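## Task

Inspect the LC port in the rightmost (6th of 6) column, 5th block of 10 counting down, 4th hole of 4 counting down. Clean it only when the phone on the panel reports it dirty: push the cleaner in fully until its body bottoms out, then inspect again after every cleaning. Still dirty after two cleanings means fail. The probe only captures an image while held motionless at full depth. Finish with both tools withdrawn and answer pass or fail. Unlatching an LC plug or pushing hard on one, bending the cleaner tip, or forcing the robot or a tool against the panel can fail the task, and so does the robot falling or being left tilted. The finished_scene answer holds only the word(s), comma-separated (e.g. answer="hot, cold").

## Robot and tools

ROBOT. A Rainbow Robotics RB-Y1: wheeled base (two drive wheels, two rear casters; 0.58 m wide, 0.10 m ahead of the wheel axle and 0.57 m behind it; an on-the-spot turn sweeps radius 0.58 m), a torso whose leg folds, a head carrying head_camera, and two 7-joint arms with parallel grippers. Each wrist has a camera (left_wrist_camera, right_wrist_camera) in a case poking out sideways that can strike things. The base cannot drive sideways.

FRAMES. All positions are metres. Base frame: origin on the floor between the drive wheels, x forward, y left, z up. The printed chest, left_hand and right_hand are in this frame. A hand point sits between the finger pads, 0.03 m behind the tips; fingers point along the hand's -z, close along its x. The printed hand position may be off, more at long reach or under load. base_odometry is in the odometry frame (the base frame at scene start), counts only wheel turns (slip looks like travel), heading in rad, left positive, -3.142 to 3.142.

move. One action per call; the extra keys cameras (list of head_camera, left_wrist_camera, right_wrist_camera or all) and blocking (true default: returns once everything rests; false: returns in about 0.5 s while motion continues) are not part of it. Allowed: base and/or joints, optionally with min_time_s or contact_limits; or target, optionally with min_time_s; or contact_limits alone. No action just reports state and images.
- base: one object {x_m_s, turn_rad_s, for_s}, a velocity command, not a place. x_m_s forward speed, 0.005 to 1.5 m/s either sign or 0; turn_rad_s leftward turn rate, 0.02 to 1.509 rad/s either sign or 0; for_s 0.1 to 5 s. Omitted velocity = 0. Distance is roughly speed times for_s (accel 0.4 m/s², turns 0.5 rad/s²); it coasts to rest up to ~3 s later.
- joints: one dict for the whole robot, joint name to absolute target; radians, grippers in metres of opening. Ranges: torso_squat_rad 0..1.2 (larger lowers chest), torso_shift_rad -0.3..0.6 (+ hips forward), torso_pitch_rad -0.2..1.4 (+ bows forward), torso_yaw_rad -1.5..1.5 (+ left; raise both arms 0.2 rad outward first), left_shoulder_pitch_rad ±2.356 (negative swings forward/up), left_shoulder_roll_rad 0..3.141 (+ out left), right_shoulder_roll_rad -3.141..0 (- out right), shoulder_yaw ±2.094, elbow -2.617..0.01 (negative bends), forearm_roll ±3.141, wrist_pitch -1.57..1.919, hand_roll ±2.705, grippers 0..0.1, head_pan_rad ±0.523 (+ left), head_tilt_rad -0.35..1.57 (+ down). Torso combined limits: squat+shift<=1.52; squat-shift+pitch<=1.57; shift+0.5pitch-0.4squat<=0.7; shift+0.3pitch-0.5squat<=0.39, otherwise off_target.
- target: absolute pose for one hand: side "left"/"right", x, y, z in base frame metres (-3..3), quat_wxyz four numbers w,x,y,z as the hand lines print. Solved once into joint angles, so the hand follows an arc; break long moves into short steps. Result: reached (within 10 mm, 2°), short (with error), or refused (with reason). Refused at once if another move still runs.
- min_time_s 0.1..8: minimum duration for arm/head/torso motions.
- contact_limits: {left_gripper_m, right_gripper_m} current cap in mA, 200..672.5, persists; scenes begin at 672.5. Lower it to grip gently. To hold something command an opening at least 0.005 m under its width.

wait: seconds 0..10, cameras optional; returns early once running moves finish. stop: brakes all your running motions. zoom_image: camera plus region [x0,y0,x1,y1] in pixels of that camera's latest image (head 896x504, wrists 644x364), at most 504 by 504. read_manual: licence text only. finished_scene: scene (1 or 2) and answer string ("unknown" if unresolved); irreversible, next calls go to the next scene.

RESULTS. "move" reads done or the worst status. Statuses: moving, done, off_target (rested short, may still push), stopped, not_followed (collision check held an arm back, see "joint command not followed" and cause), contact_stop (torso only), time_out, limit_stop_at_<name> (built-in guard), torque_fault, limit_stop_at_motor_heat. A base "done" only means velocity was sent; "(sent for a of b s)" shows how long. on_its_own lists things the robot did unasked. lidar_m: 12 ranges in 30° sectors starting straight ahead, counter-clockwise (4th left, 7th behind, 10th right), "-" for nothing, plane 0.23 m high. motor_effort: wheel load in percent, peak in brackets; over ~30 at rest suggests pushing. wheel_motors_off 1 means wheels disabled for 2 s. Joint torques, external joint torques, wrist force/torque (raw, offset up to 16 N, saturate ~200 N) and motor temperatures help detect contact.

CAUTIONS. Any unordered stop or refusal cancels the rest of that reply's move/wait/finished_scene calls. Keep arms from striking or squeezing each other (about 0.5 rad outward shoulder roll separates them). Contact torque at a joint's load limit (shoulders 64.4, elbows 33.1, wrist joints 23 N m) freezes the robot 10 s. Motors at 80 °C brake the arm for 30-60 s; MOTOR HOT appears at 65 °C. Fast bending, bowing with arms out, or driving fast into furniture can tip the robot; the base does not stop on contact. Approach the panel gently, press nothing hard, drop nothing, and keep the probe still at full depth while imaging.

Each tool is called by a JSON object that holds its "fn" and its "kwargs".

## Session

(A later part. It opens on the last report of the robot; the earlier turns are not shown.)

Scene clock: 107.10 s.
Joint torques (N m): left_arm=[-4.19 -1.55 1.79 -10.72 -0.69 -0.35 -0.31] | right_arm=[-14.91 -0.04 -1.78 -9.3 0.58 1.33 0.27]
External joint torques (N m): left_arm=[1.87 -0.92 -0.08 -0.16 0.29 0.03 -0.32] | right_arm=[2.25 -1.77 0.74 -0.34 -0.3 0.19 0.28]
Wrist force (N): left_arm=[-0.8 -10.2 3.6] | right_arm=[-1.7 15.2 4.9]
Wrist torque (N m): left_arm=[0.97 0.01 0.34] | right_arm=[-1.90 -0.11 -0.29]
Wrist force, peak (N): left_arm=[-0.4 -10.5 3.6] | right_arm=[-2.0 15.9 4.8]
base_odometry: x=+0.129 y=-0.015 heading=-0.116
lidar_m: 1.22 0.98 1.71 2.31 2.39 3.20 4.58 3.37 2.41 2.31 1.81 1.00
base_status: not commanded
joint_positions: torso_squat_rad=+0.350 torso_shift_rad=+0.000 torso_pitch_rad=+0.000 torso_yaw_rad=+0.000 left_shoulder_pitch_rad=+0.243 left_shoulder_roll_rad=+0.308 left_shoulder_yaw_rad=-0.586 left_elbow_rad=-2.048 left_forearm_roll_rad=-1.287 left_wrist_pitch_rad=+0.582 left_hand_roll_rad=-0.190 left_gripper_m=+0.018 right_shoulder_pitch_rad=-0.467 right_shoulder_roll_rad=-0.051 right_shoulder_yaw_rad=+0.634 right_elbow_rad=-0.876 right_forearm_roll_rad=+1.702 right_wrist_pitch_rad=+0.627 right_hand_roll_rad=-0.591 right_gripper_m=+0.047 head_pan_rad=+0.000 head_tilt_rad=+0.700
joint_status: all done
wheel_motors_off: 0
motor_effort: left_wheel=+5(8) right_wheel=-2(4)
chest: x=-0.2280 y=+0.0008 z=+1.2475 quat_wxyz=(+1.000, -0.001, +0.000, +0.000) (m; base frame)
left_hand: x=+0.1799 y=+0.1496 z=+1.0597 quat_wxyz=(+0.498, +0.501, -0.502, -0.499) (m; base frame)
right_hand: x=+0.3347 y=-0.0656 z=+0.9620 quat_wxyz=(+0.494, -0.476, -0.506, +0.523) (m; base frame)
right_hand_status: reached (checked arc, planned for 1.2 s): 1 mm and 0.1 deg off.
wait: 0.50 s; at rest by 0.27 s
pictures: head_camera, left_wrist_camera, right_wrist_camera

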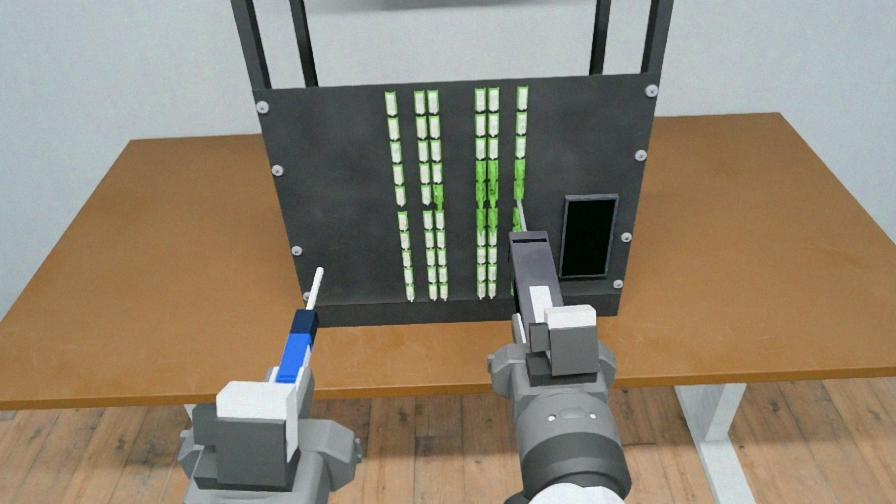

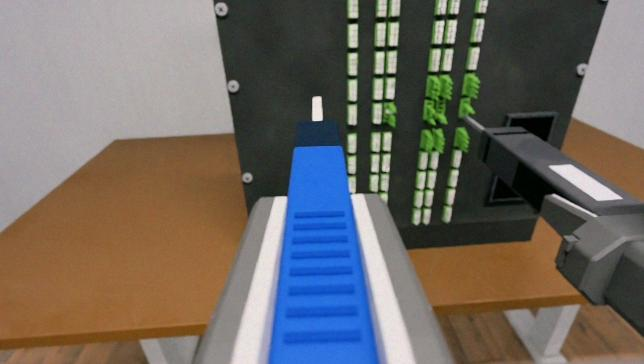

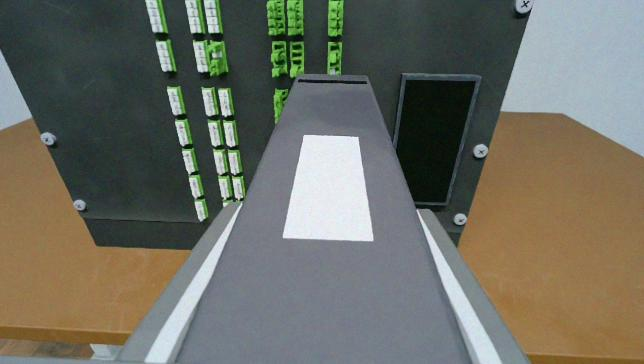

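{"fn": "move", "kwargs": {"target": {"side":"right","x":0.338,"y":-0.0658,"z":0.9624,"quat_wxyz":[0.49405,-0.47551,-0.50605,0.52351]}, "min_time_s": 1}}

{"fn": "move", "kwargs": {"target": {"side":"right","x":0.3395,"y":-0.0658,"z":0.9626,"quat_wxyz":[0.49405,-0.47551,-0.50605,0.52351]}, "min_time_s": 1}}

{"fn": "wait", "kwargs": {"seconds": 1.0, "cameras": ["right_wrist_camera","head_camera"]}}

{"fn": "zoom_image", "kwargs": {"camera": "right_wrist_camera", "region": [305, 40, 365, 85]}}

Scene clock: 110.17 s.
Joint torques (N m): left_arm=[-4.51 -1.55 2.12 -10.54 -0.65 -0.37 -0.24] | right_arm=[-19.02 1.97 -5.25 -7.53 0.46 1.02 -0.66]
External joint torques (N m): left_arm=[1.55 -0.92 0.25 0.01 0.33 0.01 -0.25] | right_arm=[-1.66 0.36 -2.72 1.37 -0.4 -0.13 -0.65]
Wrist force (N): left_arm=[-1.3 -10.3 3.7] | right_arm=[-1.7 15.0 13.2]
Wrist torque (N m): left_arm=[0.98 -0.03 0.35] | right_arm=[-2.21 -0.22 -0.14]
Wrist force, peak (N): left_arm=[-1.2 -10.8 3.7] | right_arm=[-1.6 15.1 13.5]
move: done
base_odometry: x=+0.129 y=-0.015 heading=-0.116
lidar_m: 1.23 0.99 1.72 2.31 2.39 3.20 4.58 3.37 2.41 2.30 1.82 1.00
base_status: not commanded
joint_positions: torso_squat_rad=+0.350 torso_shift_rad=+0.000 torso_pitch_rad=+0.000 torso_yaw_rad=+0.000 left_shoulder_pitch_rad=+0.243 left_shoulder_roll_rad=+0.308 left_shoulder_yaw_rad=-0.586 left_elbow_rad=-2.048 left_forearm_roll_rad=-1.287 left_wrist_pitch_rad=+0.582 left_hand_roll_rad=-0.190 left_gripper_m=+0.018 right_shoulder_pitch_rad=-0.480 right_shoulder_roll_rad=-0.049 right_shoulder_yaw_rad=+0.634 right_elbow_rad=-0.859 right_forearm_roll_rad=+1.702 right_wrist_pitch_rad=+0.624 right_hand_roll_rad=-0.600 right_gripper_m=+0.047 head_pan_rad=+0.000 head_tilt_rad=+0.700
joint_status: all done
wheel_motors_off: 0
motor_effort: left_wheel=+5(5) right_wheel=-1(5)
chest: x=-0.2280 y=+0.0008 z=+1.2475 quat_wxyz=(+1.000, -0.001, +0.000, +0.000) (m; base frame)
left_hand: x=+0.1798 y=+0.1496 z=+1.0597 quat_wxyz=(+0.498, +0.501, -0.502, -0.499) (m; base frame)
right_hand: x=+0.3376 y=-0.0658 z=+0.9622 quat_wxyz=(+0.494, -0.475, -0.506, +0.524) (m; base frame)
right_hand_status: reached (checked arc, planned for 1.0 s): 0 mm and 0.0 deg off.
pictures: none

Scene clock: 111.50 s.
Joint torques (N m): left_arm=[-4.28 -1.5 2.12 -10.59 -0.72 -0.42 -0.27] | right_arm=[-23.49 0.15 -5.02 -8.06 0.34 1.21 -0.77]
External joint torques (N m): left_arm=[1.79 -0.87 0.24 -0.03 0.25 -0.04 -0.28] | right_arm=[-6.04 -1.42 -2.5 0.81 -0.52 0.04 -0.76]
Wrist force (N): left_arm=[-0.8 -10.0 3.7] | right_arm=[-1.3 13.8 29.8]
Wrist torque (N m): left_arm=[0.95 0.02 0.33] | right_arm=[-2.39 -0.21 -0.10]
Wrist force, peak (N): left_arm=[-1.1 -10.7 3.7] | right_arm=[-1.5 14.6 30.5]
move: done
base_odometry: x=+0.129 y=-0.015 heading=-0.116
lidar_m: 1.22 0.98 1.72 2.32 2.39 3.22 4.58 3.38 2.40 2.30 1.80 0.99
base_status: not commanded
joint_positions: torso_squat_rad=+0.350 torso_shift_rad=+0.000 torso_pitch_rad=+0.000 torso_yaw_rad=+0.000 left_shoulder_pitch_rad=+0.243 left_shoulder_roll_rad=+0.308 left_shoulder_yaw_rad=-0.586 left_elbow_rad=-2.048 left_forearm_roll_rad=-1.287 left_wrist_pitch_rad=+0.582 left_hand_roll_rad=-0.190 left_gripper_m=+0.018 right_shoulder_pitch_rad=-0.487 right_shoulder_roll_rad=-0.047 right_shoulder_yaw_rad=+0.634 right_elbow_rad=-0.847 right_forearm_roll_rad=+1.704 right_wrist_pitch_rad=+0.625 right_hand_roll_rad=-0.608 right_gripper_m=+0.047 head_pan_rad=+0.000 head_tilt_rad=+0.700
joint_status: all done
wheel_motors_off: 0
motor_effort: left_wheel=+5(5) right_wheel=-1(3)
chest: x=-0.2282 y=+0.0008 z=+1.2475 quat_wxyz=(+1.000, -0.001, +0.000, +0.000) (m; base frame)
left_hand: x=+0.1796 y=+0.1496 z=+1.0598 quat_wxyz=(+0.498, +0.501, -0.502, -0.499) (m; base frame)
right_hand: x=+0.3387 y=-0.0658 z=+0.9619 quat_wxyz=(+0.494, -0.475, -0.506, +0.524) (m; base frame)
right_hand_status: reached (checked arc, planned for 1.0 s): 1 mm and 0.1 deg off.
pictures: none

Scene clock: 112.50 s.
Joint torques (N m): left_arm=[-4.48 -1.61 2 -10.5 -0.71 -0.4 -0.23] | right_arm=[-23.38 0.12 -4.91 -8.09 0.4 1.22 -0.73]
External joint torques (N m): left_arm=[1.58 -0.98 0.12 0.06 0.27 -0.02 -0.25] | right_arm=[-5.92 -1.45 -2.39 0.77 -0.46 0.05 -0.72]
Wrist force (N): left_arm=[-0.9 -10.3 3.1] | right_arm=[-1.3 13.6 30.0]
Wrist torque (N m): left_arm=[1.00 0.02 0.34] | right_arm=[-2.39 -0.21 -0.11]
Wrist force, peak (N): left_arm=[-1.4 -10.7 3.4] | right_arm=[-1.8 15.0 30.3]
base_odometry: x=+0.129 y=-0.015 heading=-0.116
lidar_m: 1.23 0.99 1.72 2.32 2.39 3.21 4.58 3.38 2.41 2.30 1.80 1.00
base_status: not commanded
joint_positions: torso_squat_rad=+0.350 torso_shift_rad=+0.000 torso_pitch_rad=+0.000 torso_yaw_rad=+0.000 left_shoulder_pitch_rad=+0.243 left_shoulder_roll_rad=+0.308 left_shoulder_yaw_rad=-0.586 left_elbow_rad=-2.048 left_forearm_roll_rad=-1.287 left_wrist_pitch_rad=+0.582 left_hand_roll_rad=-0.190 left_gripper_m=+0.018 right_shoulder_pitch_rad=-0.487 right_shoulder_roll_rad=-0.047 right_shoulder_yaw_rad=+0.634 right_elbow_rad=-0.847 right_forearm_roll_rad=+1.704 right_wrist_pitch_rad=+0.625 right_hand_roll_rad=-0.608 right_gripper_m=+0.047 head_pan_rad=+0.000 head_tilt_rad=+0.700
joint_status: all done
wheel_motors_off: 0
motor_effort: left_wheel=+5(5) right_wheel=-1(3)
chest: x=-0.2283 y=+0.0008 z=+1.2475 quat_wxyz=(+1.000, -0.001, +0.000, +0.000) (m; base frame)
left_hand: x=+0.1796 y=+0.1496 z=+1.0598 quat_wxyz=(+0.498, +0.501, -0.502, -0.499) (m; base frame)
right_hand: x=+0.3387 y=-0.0658 z=+0.9619 quat_wxyz=(+0.494, -0.475, -0.506, +0.524) (m; base frame)
right_hand_status: reached (checked arc, planned for 1.0 s): 1 mm and 0.1 deg off.
wait: 1.00 s; at rest by 0.27 s
pictures: head_camera, right_wrist_camera

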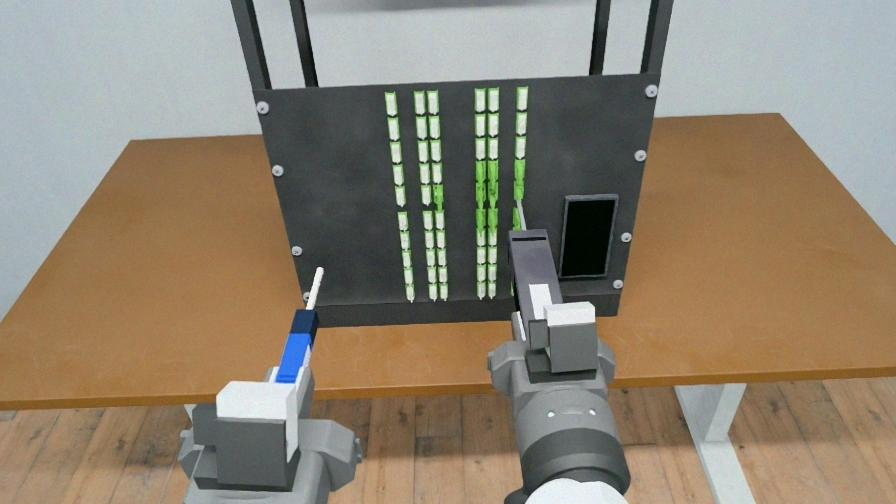

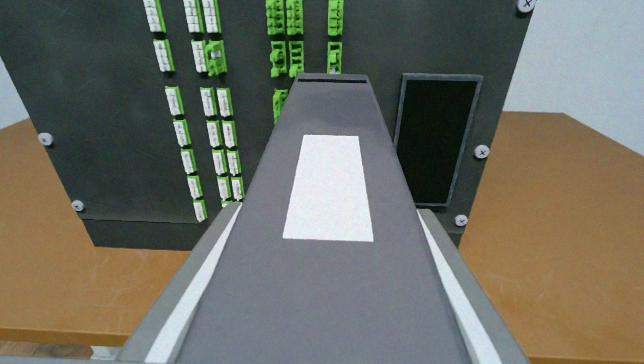

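Scaled by 8.400 from the camera's 644x364 image, which has a finer 920x520 frame.

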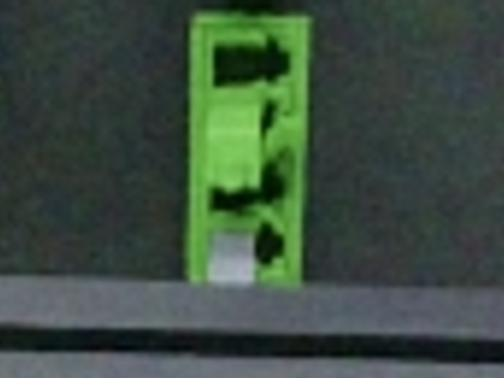

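{"fn": "move", "kwargs": {"target": {"side":"right","x":0.3385,"y":-0.0658,"z":0.9642,"quat_wxyz":[0.49405,-0.47551,-0.50605,0.52351]}, "min_time_s": 1}}

{"fn": "move", "kwargs": {"target": {"side":"right","x":0.341,"y":-0.0658,"z":0.9644,"quat_wxyz":[0.49405,-0.47551,-0.50605,0.52351]}, "min_time_s": 1}}

{"fn": "wait", "kwargs": {"seconds": 1.0, "cameras": ["right_wrist_camera","head_camera"]}}

{"fn": "zoom_image", "kwargs": {"camera": "right_wrist_camera", "region": [305, 40, 365, 85]}}

Scene clock: 114.53 s.
Joint torques (N m): left_arm=[-4.14 -1.73 1.84 -10.6 -0.75 -0.35 -0.2] | right_arm=[-18.38 -0.88 -4.6 -10.76 1.01 1.64 0.16]
External joint torques (N m): left_arm=[1.92 -1.09 -0.04 -0.05 0.23 0.03 -0.21] | right_arm=[-0.98 -2.49 -2.08 -1.83 0.15 0.5 0.17]
Wrist force (N): left_arm=[-1.1 -10.2 3.8] | right_arm=[-1.5 16.9 9.4]
Wrist torque (N m): left_arm=[0.98 0.02 0.36] | right_arm=[-1.35 -0.01 -0.28]
Wrist force, peak (N): left_arm=[-0.8 -10.5 4.0] | right_arm=[-1.9 15.0 30.2]
move: done
base_odometry: x=+0.129 y=-0.015 heading=-0.116
lidar_m: 1.23 0.98 1.73 2.32 2.38 3.20 4.58 3.39 2.41 2.30 1.81 0.99
base_status: not commanded
joint_positions: torso_squat_rad=+0.350 torso_shift_rad=+0.000 torso_pitch_rad=+0.000 torso_yaw_rad=+0.000 left_shoulder_pitch_rad=+0.243 left_shoulder_roll_rad=+0.308 left_shoulder_yaw_rad=-0.586 left_elbow_rad=-2.048 left_forearm_roll_rad=-1.287 left_wrist_pitch_rad=+0.582 left_hand_roll_rad=-0.190 left_gripper_m=+0.018 right_shoulder_pitch_rad=-0.481 right_shoulder_roll_rad=-0.049 right_shoulder_yaw_rad=+0.630 right_elbow_rad=-0.863 right_forearm_roll_rad=+1.698 right_wrist_pitch_rad=+0.621 right_hand_roll_rad=-0.592 right_gripper_m=+0.047 head_pan_rad=+0.000 head_tilt_rad=+0.700
joint_status: all done
wheel_motors_off: 0
motor_effort: left_wheel=+5(5) right_wheel=-2(3)
chest: x=-0.2282 y=+0.0008 z=+1.2475 quat_wxyz=(+1.000, -0.001, +0.000, +0.000) (m; base frame)
left_hand: x=+0.1797 y=+0.1496 z=+1.0598 quat_wxyz=(+0.498, +0.501, -0.502, -0.499) (m; base frame)
right_hand: x=+0.3383 y=-0.0655 z=+0.9637 quat_wxyz=(+0.494, -0.475, -0.506, +0.524) (m; base frame)
right_hand_status: reached (checked arc, planned for 1.0 s): 1 mm and 0.0 deg off.
pictures: none

Scene clock: 115.87 s.
Joint torques (N m): left_arm=[-4.46 -1.44 1.54 -10.54 -0.8 -0.38 -0.28] | right_arm=[-22.72 0.7 -5.37 -8.53 0.79 1.76 -0.65]
External joint torques (N m): left_arm=[1.61 -0.81 -0.34 0.02 0.18 -0.01 -0.29] | right_arm=[-5.19 -0.83 -2.84 0.37 -0.07 0.6 -0.64]
Wrist force (N): left_arm=[-1.2 -10.2 3.7] | right_arm=[-1.0 16.6 22.9]
Wrist torque (N m): left_arm=[0.96 -0.03 0.35] | right_arm=[-1.88 -0.22 -0.09]
Wrist force, peak (N): left_arm=[-1.2 -10.7 3.8] | right_arm=[-1.3 16.9 23.1]
move: done
base_odometry: x=+0.129 y=-0.015 heading=-0.116
lidar_m: 1.23 0.98 1.72 2.32 2.40 3.21 4.58 3.38 2.42 2.31 1.81 0.99
base_status: not commanded
joint_positions: torso_squat_rad=+0.350 torso_shift_rad=+0.000 torso_pitch_rad=+0.000 torso_yaw_rad=+0.000 left_shoulder_pitch_rad=+0.243 left_shoulder_roll_rad=+0.308 left_shoulder_yaw_rad=-0.586 left_elbow_rad=-2.048 left_forearm_roll_rad=-1.287 left_wrist_pitch_rad=+0.582 left_hand_roll_rad=-0.190 left_gripper_m=+0.018 right_shoulder_pitch_rad=-0.490 right_shoulder_roll_rad=-0.048 right_shoulder_yaw_rad=+0.630 right_elbow_rad=-0.849 right_forearm_roll_rad=+1.699 right_wrist_pitch_rad=+0.620 right_hand_roll_rad=-0.600 right_gripper_m=+0.047 head_pan_rad=+0.000 head_tilt_rad=+0.700
joint_status: all done
wheel_motors_off: 0
motor_effort: left_wheel=+5(5) right_wheel=-1(3)
chest: x=-0.2282 y=+0.0008 z=+1.2475 quat_wxyz=(+1.000, -0.001, +0.000, +0.000) (m; base frame)
left_hand: x=+0.1797 y=+0.1496 z=+1.0598 quat_wxyz=(+0.498, +0.501, -0.502, -0.499) (m; base frame)
right_hand: x=+0.3404 y=-0.0658 z=+0.9636 quat_wxyz=(+0.494, -0.475, -0.505, +0.524) (m; base frame)
right_hand_status: reached (checked arc, planned for 1.0 s): 1 mm and 0.1 deg off.
pictures: none

Scene clock: 116.87 s.
Joint torques (N m): left_arm=[-4.54 -1.38 1.81 -10.53 -0.79 -0.4 -0.17] | right_arm=[-22.71 0.92 -5.55 -8.74 0.89 1.71 -0.65]
External joint torques (N m): left_arm=[1.53 -0.75 -0.07 0.02 0.18 -0.02 -0.18] | right_arm=[-5.18 -0.61 -3.02 0.16 0.03 0.55 -0.64]
Wrist force (N): left_arm=[-1.3 -10.2 3.6] | right_arm=[-1.2 16.7 22.9]
Wrist torque (N m): left_arm=[0.98 -0.05 0.36] | right_arm=[-1.87 -0.24 -0.10]
Wrist force, peak (N): left_arm=[-1.7 -10.9 3.3] | right_arm=[-1.1 16.6 23.0]
base_odometry: x=+0.129 y=-0.015 heading=-0.116
lidar_m: 1.22 0.99 1.72 2.32 2.39 3.21 4.58 3.38 2.41 2.30 1.81 0.99
base_status: not commanded
joint_positions: torso_squat_rad=+0.350 torso_shift_rad=+0.000 torso_pitch_rad=+0.000 torso_yaw_rad=+0.000 left_shoulder_pitch_rad=+0.243 left_shoulder_roll_rad=+0.308 left_shoulder_yaw_rad=-0.586 left_elbow_rad=-2.048 left_forearm_roll_rad=-1.287 left_wrist_pitch_rad=+0.582 left_hand_roll_rad=-0.190 left_gripper_m=+0.018 right_shoulder_pitch_rad=-0.490 right_shoulder_roll_rad=-0.048 right_shoulder_yaw_rad=+0.630 right_elbow_rad=-0.849 right_forearm_roll_rad=+1.699 right_wrist_pitch_rad=+0.620 right_hand_roll_rad=-0.600 right_gripper_m=+0.047 head_pan_rad=+0.000 head_tilt_rad=+0.700
joint_status: all done
wheel_motors_off: 0
motor_effort: left_wheel=+5(5) right_wheel=-2(3)
chest: x=-0.2282 y=+0.0008 z=+1.2475 quat_wxyz=(+1.000, -0.001, +0.000, +0.000) (m; base frame)
left_hand: x=+0.1797 y=+0.1496 z=+1.0598 quat_wxyz=(+0.498, +0.501, -0.502, -0.499) (m; base frame)
right_hand: x=+0.3404 y=-0.0658 z=+0.9636 quat_wxyz=(+0.494, -0.475, -0.505, +0.524) (m; base frame)
right_hand_status: reached (checked arc, planned for 1.0 s): 1 mm and 0.1 deg off.
wait: 1.00 s; at rest by 0.27 s
pictures: head_camera, right_wrist_camera

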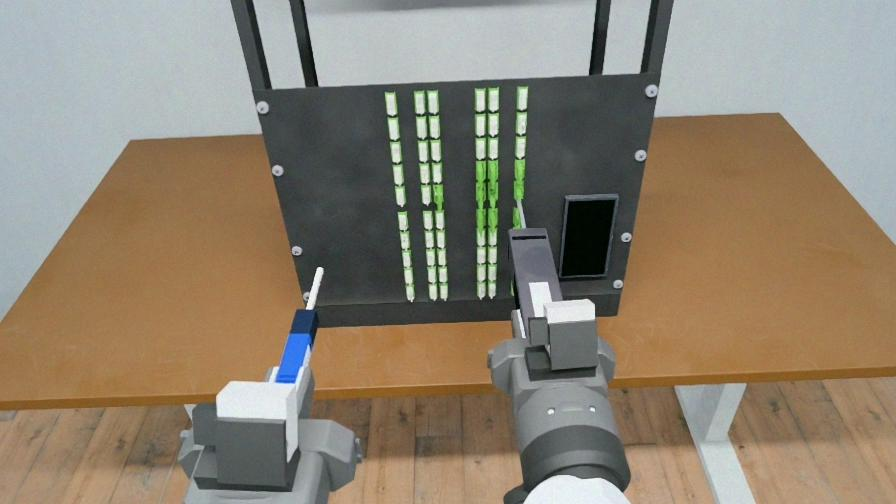

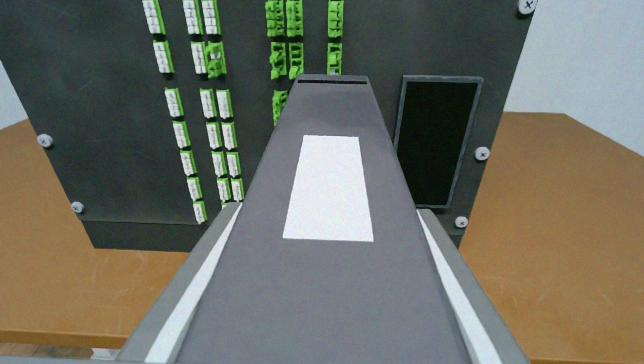

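Scaled by 8.400 from the camera's 644x364 image, which has a finer 920x520 frame.

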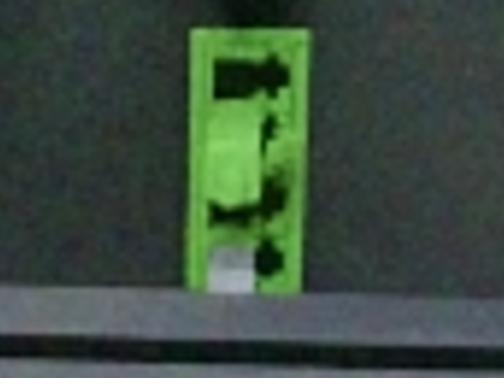

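{"fn": "move", "kwargs": {"target": {"side":"right","x":0.344,"y":-0.0657,"z":0.9646,"quat_wxyz":[0.49405,-0.47551,-0.50605,0.52351]}, "min_time_s": 1}}

{"fn": "wait", "kwargs": {"seconds": 1.0, "cameras": ["right_wrist_camera","head_camera"]}}

{"fn": "zoom_image", "kwargs": {"camera": "right_wrist_camera", "region": [305, 40, 365, 85]}}

Scene clock: 119.00 s.
Joint torques (N m): left_arm=[-4.3 -1.64 2.08 -10.7 -0.81 -0.45 -0.07] | right_arm=[-29.01 -2.02 -6.99 -9.8 0.77 1.86 -0.73]
External joint torques (N m): left_arm=[1.77 -1.01 0.2 -0.14 0.17 -0.07 -0.09] | right_arm=[-11.29 -3.46 -4.47 -0.98 -0.08 0.68 -0.73]
Wrist force (N): left_arm=[-1.1 -10.2 3.6] | right_arm=[-1.7 16.6 46.8]
Wrist torque (N m): left_arm=[0.97 -0.01 0.33] | right_arm=[-1.81 -0.12 -0.02]
Wrist force, peak (N): left_arm=[-1.1 -10.7 3.7] | right_arm=[-1.6 16.2 47.1]
move: done
base_odometry: x=+0.129 y=-0.015 heading=-0.116
lidar_m: 1.23 0.99 1.74 2.32 2.39 3.20 4.59 3.37 2.41 2.30 1.82 0.99
base_status: not commanded
joint_positions: torso_squat_rad=+0.350 torso_shift_rad=+0.000 torso_pitch_rad=-0.001 torso_yaw_rad=+0.000 left_shoulder_pitch_rad=+0.243 left_shoulder_roll_rad=+0.308 left_shoulder_yaw_rad=-0.586 left_elbow_rad=-2.048 left_forearm_roll_rad=-1.287 left_wrist_pitch_rad=+0.582 left_hand_roll_rad=-0.190 left_gripper_m=+0.018 right_shoulder_pitch_rad=-0.504 right_shoulder_roll_rad=-0.044 right_shoulder_yaw_rad=+0.631 right_elbow_rad=-0.827 right_forearm_roll_rad=+1.702 right_wrist_pitch_rad=+0.621 right_hand_roll_rad=-0.615 right_gripper_m=+0.047 head_pan_rad=+0.000 head_tilt_rad=+0.700
joint_status: all done
wheel_motors_off: 0
motor_effort: left_wheel=+7(7) right_wheel=+2(3)
chest: x=-0.2285 y=+0.0008 z=+1.2475 quat_wxyz=(+1.000, -0.001, +0.000, +0.000) (m; base frame)
left_hand: x=+0.1795 y=+0.1496 z=+1.0599 quat_wxyz=(+0.498, +0.501, -0.503, -0.499) (m; base frame)
right_hand: x=+0.3425 y=-0.0656 z=+0.9631 quat_wxyz=(+0.495, -0.475, -0.505, +0.524) (m; base frame)
right_hand_status: reached (checked arc, planned for 1.0 s): 2 mm and 0.2 deg off.
pictures: none

Scene clock: 120.00 s.
Joint torques (N m): left_arm=[-3.93 -1.7 1.73 -10.33 -0.7 -0.39 -0.25] | right_arm=[-29.02 -2.04 -7.22 -9.69 0.86 1.86 -0.8]
External joint torques (N m): left_arm=[2.15 -1.06 -0.15 0.23 0.28 -0.02 -0.27] | right_arm=[-11.31 -3.48 -4.7 -0.87 0.01 0.68 -0.79]
Wrist force (N): left_arm=[-0.9 -10.1 3.6] | right_arm=[-1.6 16.2 46.8]
Wrist torque (N m): left_arm=[0.94 0.03 0.34] | right_arm=[-1.78 -0.11 -0.03]
Wrist force, peak (N): left_arm=[-1.2 -10.5 3.7] | right_arm=[-1.6 16.4 47.0]
base_odometry: x=+0.129 y=-0.015 heading=-0.116
lidar_m: 1.23 0.99 1.72 2.32 2.38 3.20 4.59 3.38 2.41 2.30 1.81 0.99
base_status: not commanded
joint_positions: torso_squat_rad=+0.350 torso_shift_rad=+0.000 torso_pitch_rad=-0.001 torso_yaw_rad=+0.000 left_shoulder_pitch_rad=+0.243 left_shoulder_roll_rad=+0.308 left_shoulder_yaw_rad=-0.586 left_elbow_rad=-2.048 left_forearm_roll_rad=-1.287 left_wrist_pitch_rad=+0.582 left_hand_roll_rad=-0.190 left_gripper_m=+0.018 right_shoulder_pitch_rad=-0.504 right_shoulder_roll_rad=-0.044 right_shoulder_yaw_rad=+0.631 right_elbow_rad=-0.827 right_forearm_roll_rad=+1.702 right_wrist_pitch_rad=+0.621 right_hand_roll_rad=-0.615 right_gripper_m=+0.047 head_pan_rad=+0.000 head_tilt_rad=+0.700
joint_status: all done
wheel_motors_off: 0
motor_effort: left_wheel=+7(7) right_wheel=+3(3)
chest: x=-0.2285 y=+0.0008 z=+1.2475 quat_wxyz=(+1.000, -0.001, +0.000, +0.000) (m; base frame)
left_hand: x=+0.1795 y=+0.1496 z=+1.0599 quat_wxyz=(+0.498, +0.501, -0.503, -0.499) (m; base frame)
right_hand: x=+0.3425 y=-0.0656 z=+0.9631 quat_wxyz=(+0.495, -0.475, -0.505, +0.524) (m; base frame)
right_hand_status: reached (checked arc, planned for 1.0 s): 2 mm and 0.2 deg off.
wait: 1.00 s; at rest by 0.27 s
pictures: head_camera, right_wrist_camera

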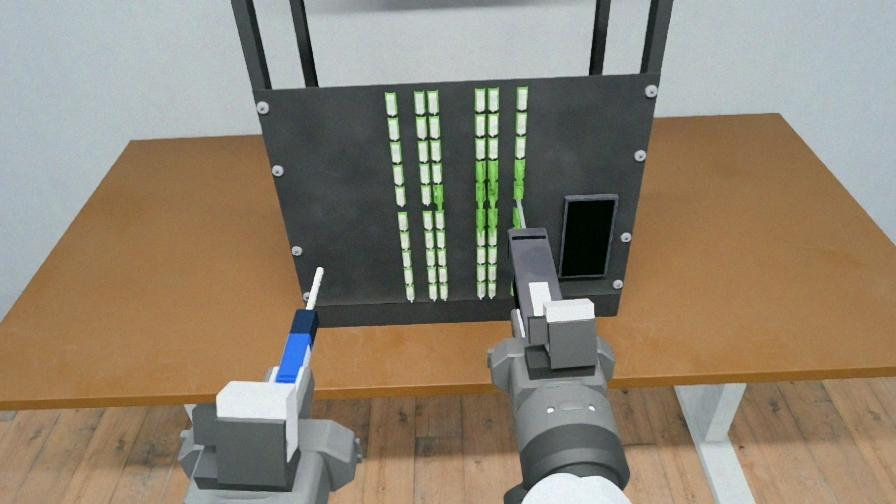

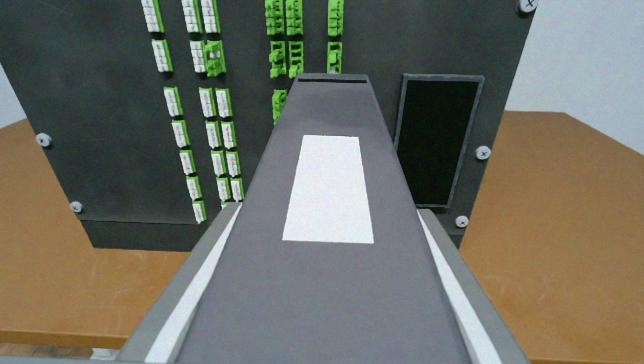

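Scaled by 8.400 from the camera's 644x364 image, which has a finer 920x520 frame.

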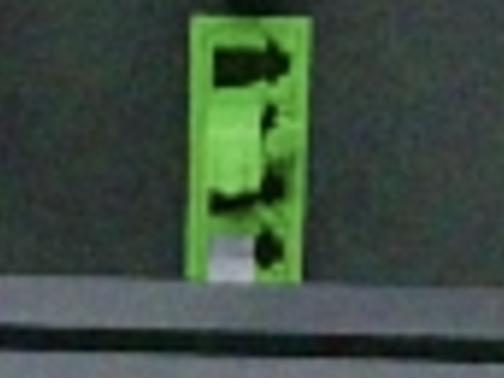

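{"fn": "move", "kwargs": {"target": {"side":"right","x":0.3417,"y":-0.0657,"z":0.9640,"quat_wxyz":[0.49405,-0.47551,-0.50605,0.52351]}, "min_time_s": 1}}

{"fn": "wait", "kwargs": {"seconds": 3.0, "cameras": ["left_wrist_camera","head_camera"]}}

{"fn": "zoom_image", "kwargs": {"camera": "left_wrist_camera", "region": [430, 80, 600, 230]}}

{"fn": "zoom_image", "kwargs": {"camera": "head_camera", "region": [480, 170, 640, 300]}}

Scene clock: 122.40 s.
Joint torques (N m): left_arm=[-4.45 -1.53 2.02 -10.66 -0.71 -0.32 -0.21] | right_arm=[-19.38 -1.87 -3.24 -10.68 1.22 2.35 0.05]
External joint torques (N m): left_arm=[1.62 -0.89 0.14 -0.1 0.27 0.06 -0.22] | right_arm=[-1.74 -3.37 -0.73 -1.84 0.37 1.18 0.05]
Wrist force (N): left_arm=[-0.9 -10.0 3.6] | right_arm=[-2.0 17.7 13.8]
Wrist torque (N m): left_arm=[0.93 0.01 0.36] | right_arm=[-1.13 -0.14 -0.14]
Wrist force, peak (N): left_arm=[-0.8 -10.8 3.7] | right_arm=[-1.6 16.7 46.9]
move: done
base_odometry: x=+0.129 y=-0.015 heading=-0.116
lidar_m: 1.23 0.97 1.71 2.32 2.39 3.20 4.59 3.38 2.41 2.30 1.81 0.99
base_status: not commanded
joint_positions: torso_squat_rad=+0.350 torso_shift_rad=+0.000 torso_pitch_rad=+0.000 torso_yaw_rad=+0.000 left_shoulder_pitch_rad=+0.243 left_shoulder_roll_rad=+0.308 left_shoulder_yaw_rad=-0.586 left_elbow_rad=-2.048 left_forearm_roll_rad=-1.287 left_wrist_pitch_rad=+0.582 left_hand_roll_rad=-0.190 left_gripper_m=+0.018 right_shoulder_pitch_rad=-0.499 right_shoulder_roll_rad=-0.045 right_shoulder_yaw_rad=+0.632 right_elbow_rad=-0.834 right_forearm_roll_rad=+1.703 right_wrist_pitch_rad=+0.623 right_hand_roll_rad=-0.613 right_gripper_m=+0.047 head_pan_rad=+0.000 head_tilt_rad=+0.700
joint_status: all done
wheel_motors_off: 0
motor_effort: left_wheel=+7(8) right_wheel=+2(3)
chest: x=-0.2283 y=+0.0008 z=+1.2475 quat_wxyz=(+1.000, -0.001, +0.000, +0.000) (m; base frame)
left_hand: x=+0.1797 y=+0.1496 z=+1.0598 quat_wxyz=(+0.498, +0.501, -0.502, -0.499) (m; base frame)
right_hand: x=+0.3416 y=-0.0654 z=+0.9633 quat_wxyz=(+0.494, -0.475, -0.506, +0.524) (m; base frame)
right_hand_status: reached (checked arc, planned for 1.0 s): 1 mm and 0.1 deg off.
pictures: none

Scene clock: 125.40 s.
Joint torques (N m): left_arm=[-4.36 -1.52 1.81 -10.57 -0.78 -0.35 -0.23] | right_arm=[-19.42 -2.07 -3.23 -10.72 1.3 2.35 0]
External joint torques (N m): left_arm=[1.7 -0.89 -0.06 -0.01 0.2 0.03 -0.24] | right_arm=[-1.78 -3.56 -0.71 -1.88 0.45 1.17 0.01]
Wrist force (N): left_arm=[-1.3 -10.6 3.7] | right_arm=[-1.1 16.5 13.6]
Wrist torque (N m): left_arm=[1.02 -0.03 0.35] | right_arm=[-1.12 -0.10 -0.13]
Wrist force, peak (N): left_arm=[-1.4 -10.8 3.7] | right_arm=[-1.9 18.0 14.0]
base_odometry: x=+0.129 y=-0.015 heading=-0.116
lidar_m: 1.23 0.98 1.71 2.31 2.38 3.21 4.59 3.37 2.40 2.30 1.81 1.00
base_status: not commanded
joint_positions: torso_squat_rad=+0.350 torso_shift_rad=+0.000 torso_pitch_rad=+0.000 torso_yaw_rad=+0.000 left_shoulder_pitch_rad=+0.243 left_shoulder_roll_rad=+0.308 left_shoulder_yaw_rad=-0.586 left_elbow_rad=-2.048 left_forearm_roll_rad=-1.287 left_wrist_pitch_rad=+0.582 left_hand_roll_rad=-0.190 left_gripper_m=+0.018 right_shoulder_pitch_rad=-0.499 right_shoulder_roll_rad=-0.045 right_shoulder_yaw_rad=+0.632 right_elbow_rad=-0.834 right_forearm_roll_rad=+1.703 right_wrist_pitch_rad=+0.623 right_hand_roll_rad=-0.613 right_gripper_m=+0.047 head_pan_rad=+0.000 head_tilt_rad=+0.700
joint_status: all done
wheel_motors_off: 0
motor_effort: left_wheel=+7(8) right_wheel=+3(3)
chest: x=-0.2282 y=+0.0008 z=+1.2475 quat_wxyz=(+1.000, -0.001, +0.000, +0.000) (m; base frame)
left_hand: x=+0.1797 y=+0.1496 z=+1.0598 quat_wxyz=(+0.498, +0.501, -0.502, -0.499) (m; base frame)
right_hand: x=+0.3416 y=-0.0654 z=+0.9633 quat_wxyz=(+0.494, -0.475, -0.506, +0.524) (m; base frame)
right_hand_status: reached (checked arc, planned for 1.0 s): 1 mm and 0.1 deg off.
wait: 3.00 s; at rest by 0.27 s
pictures: head_camera, left_wrist_camera

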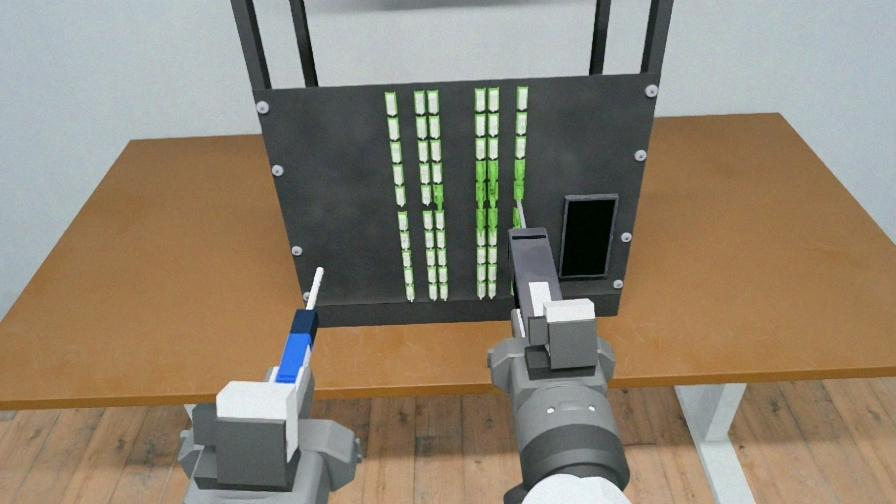

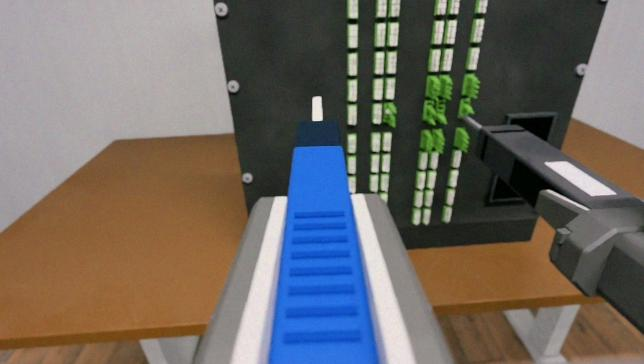

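Scaled by 2.965 from the camera's 644x364 image, which has a finer 1265x715 frame.

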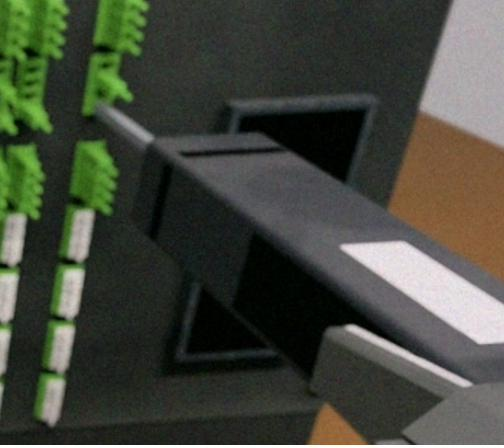

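Scaled by 3.150 from the camera's 896x504 image, which has a finer 1280x720 frame.

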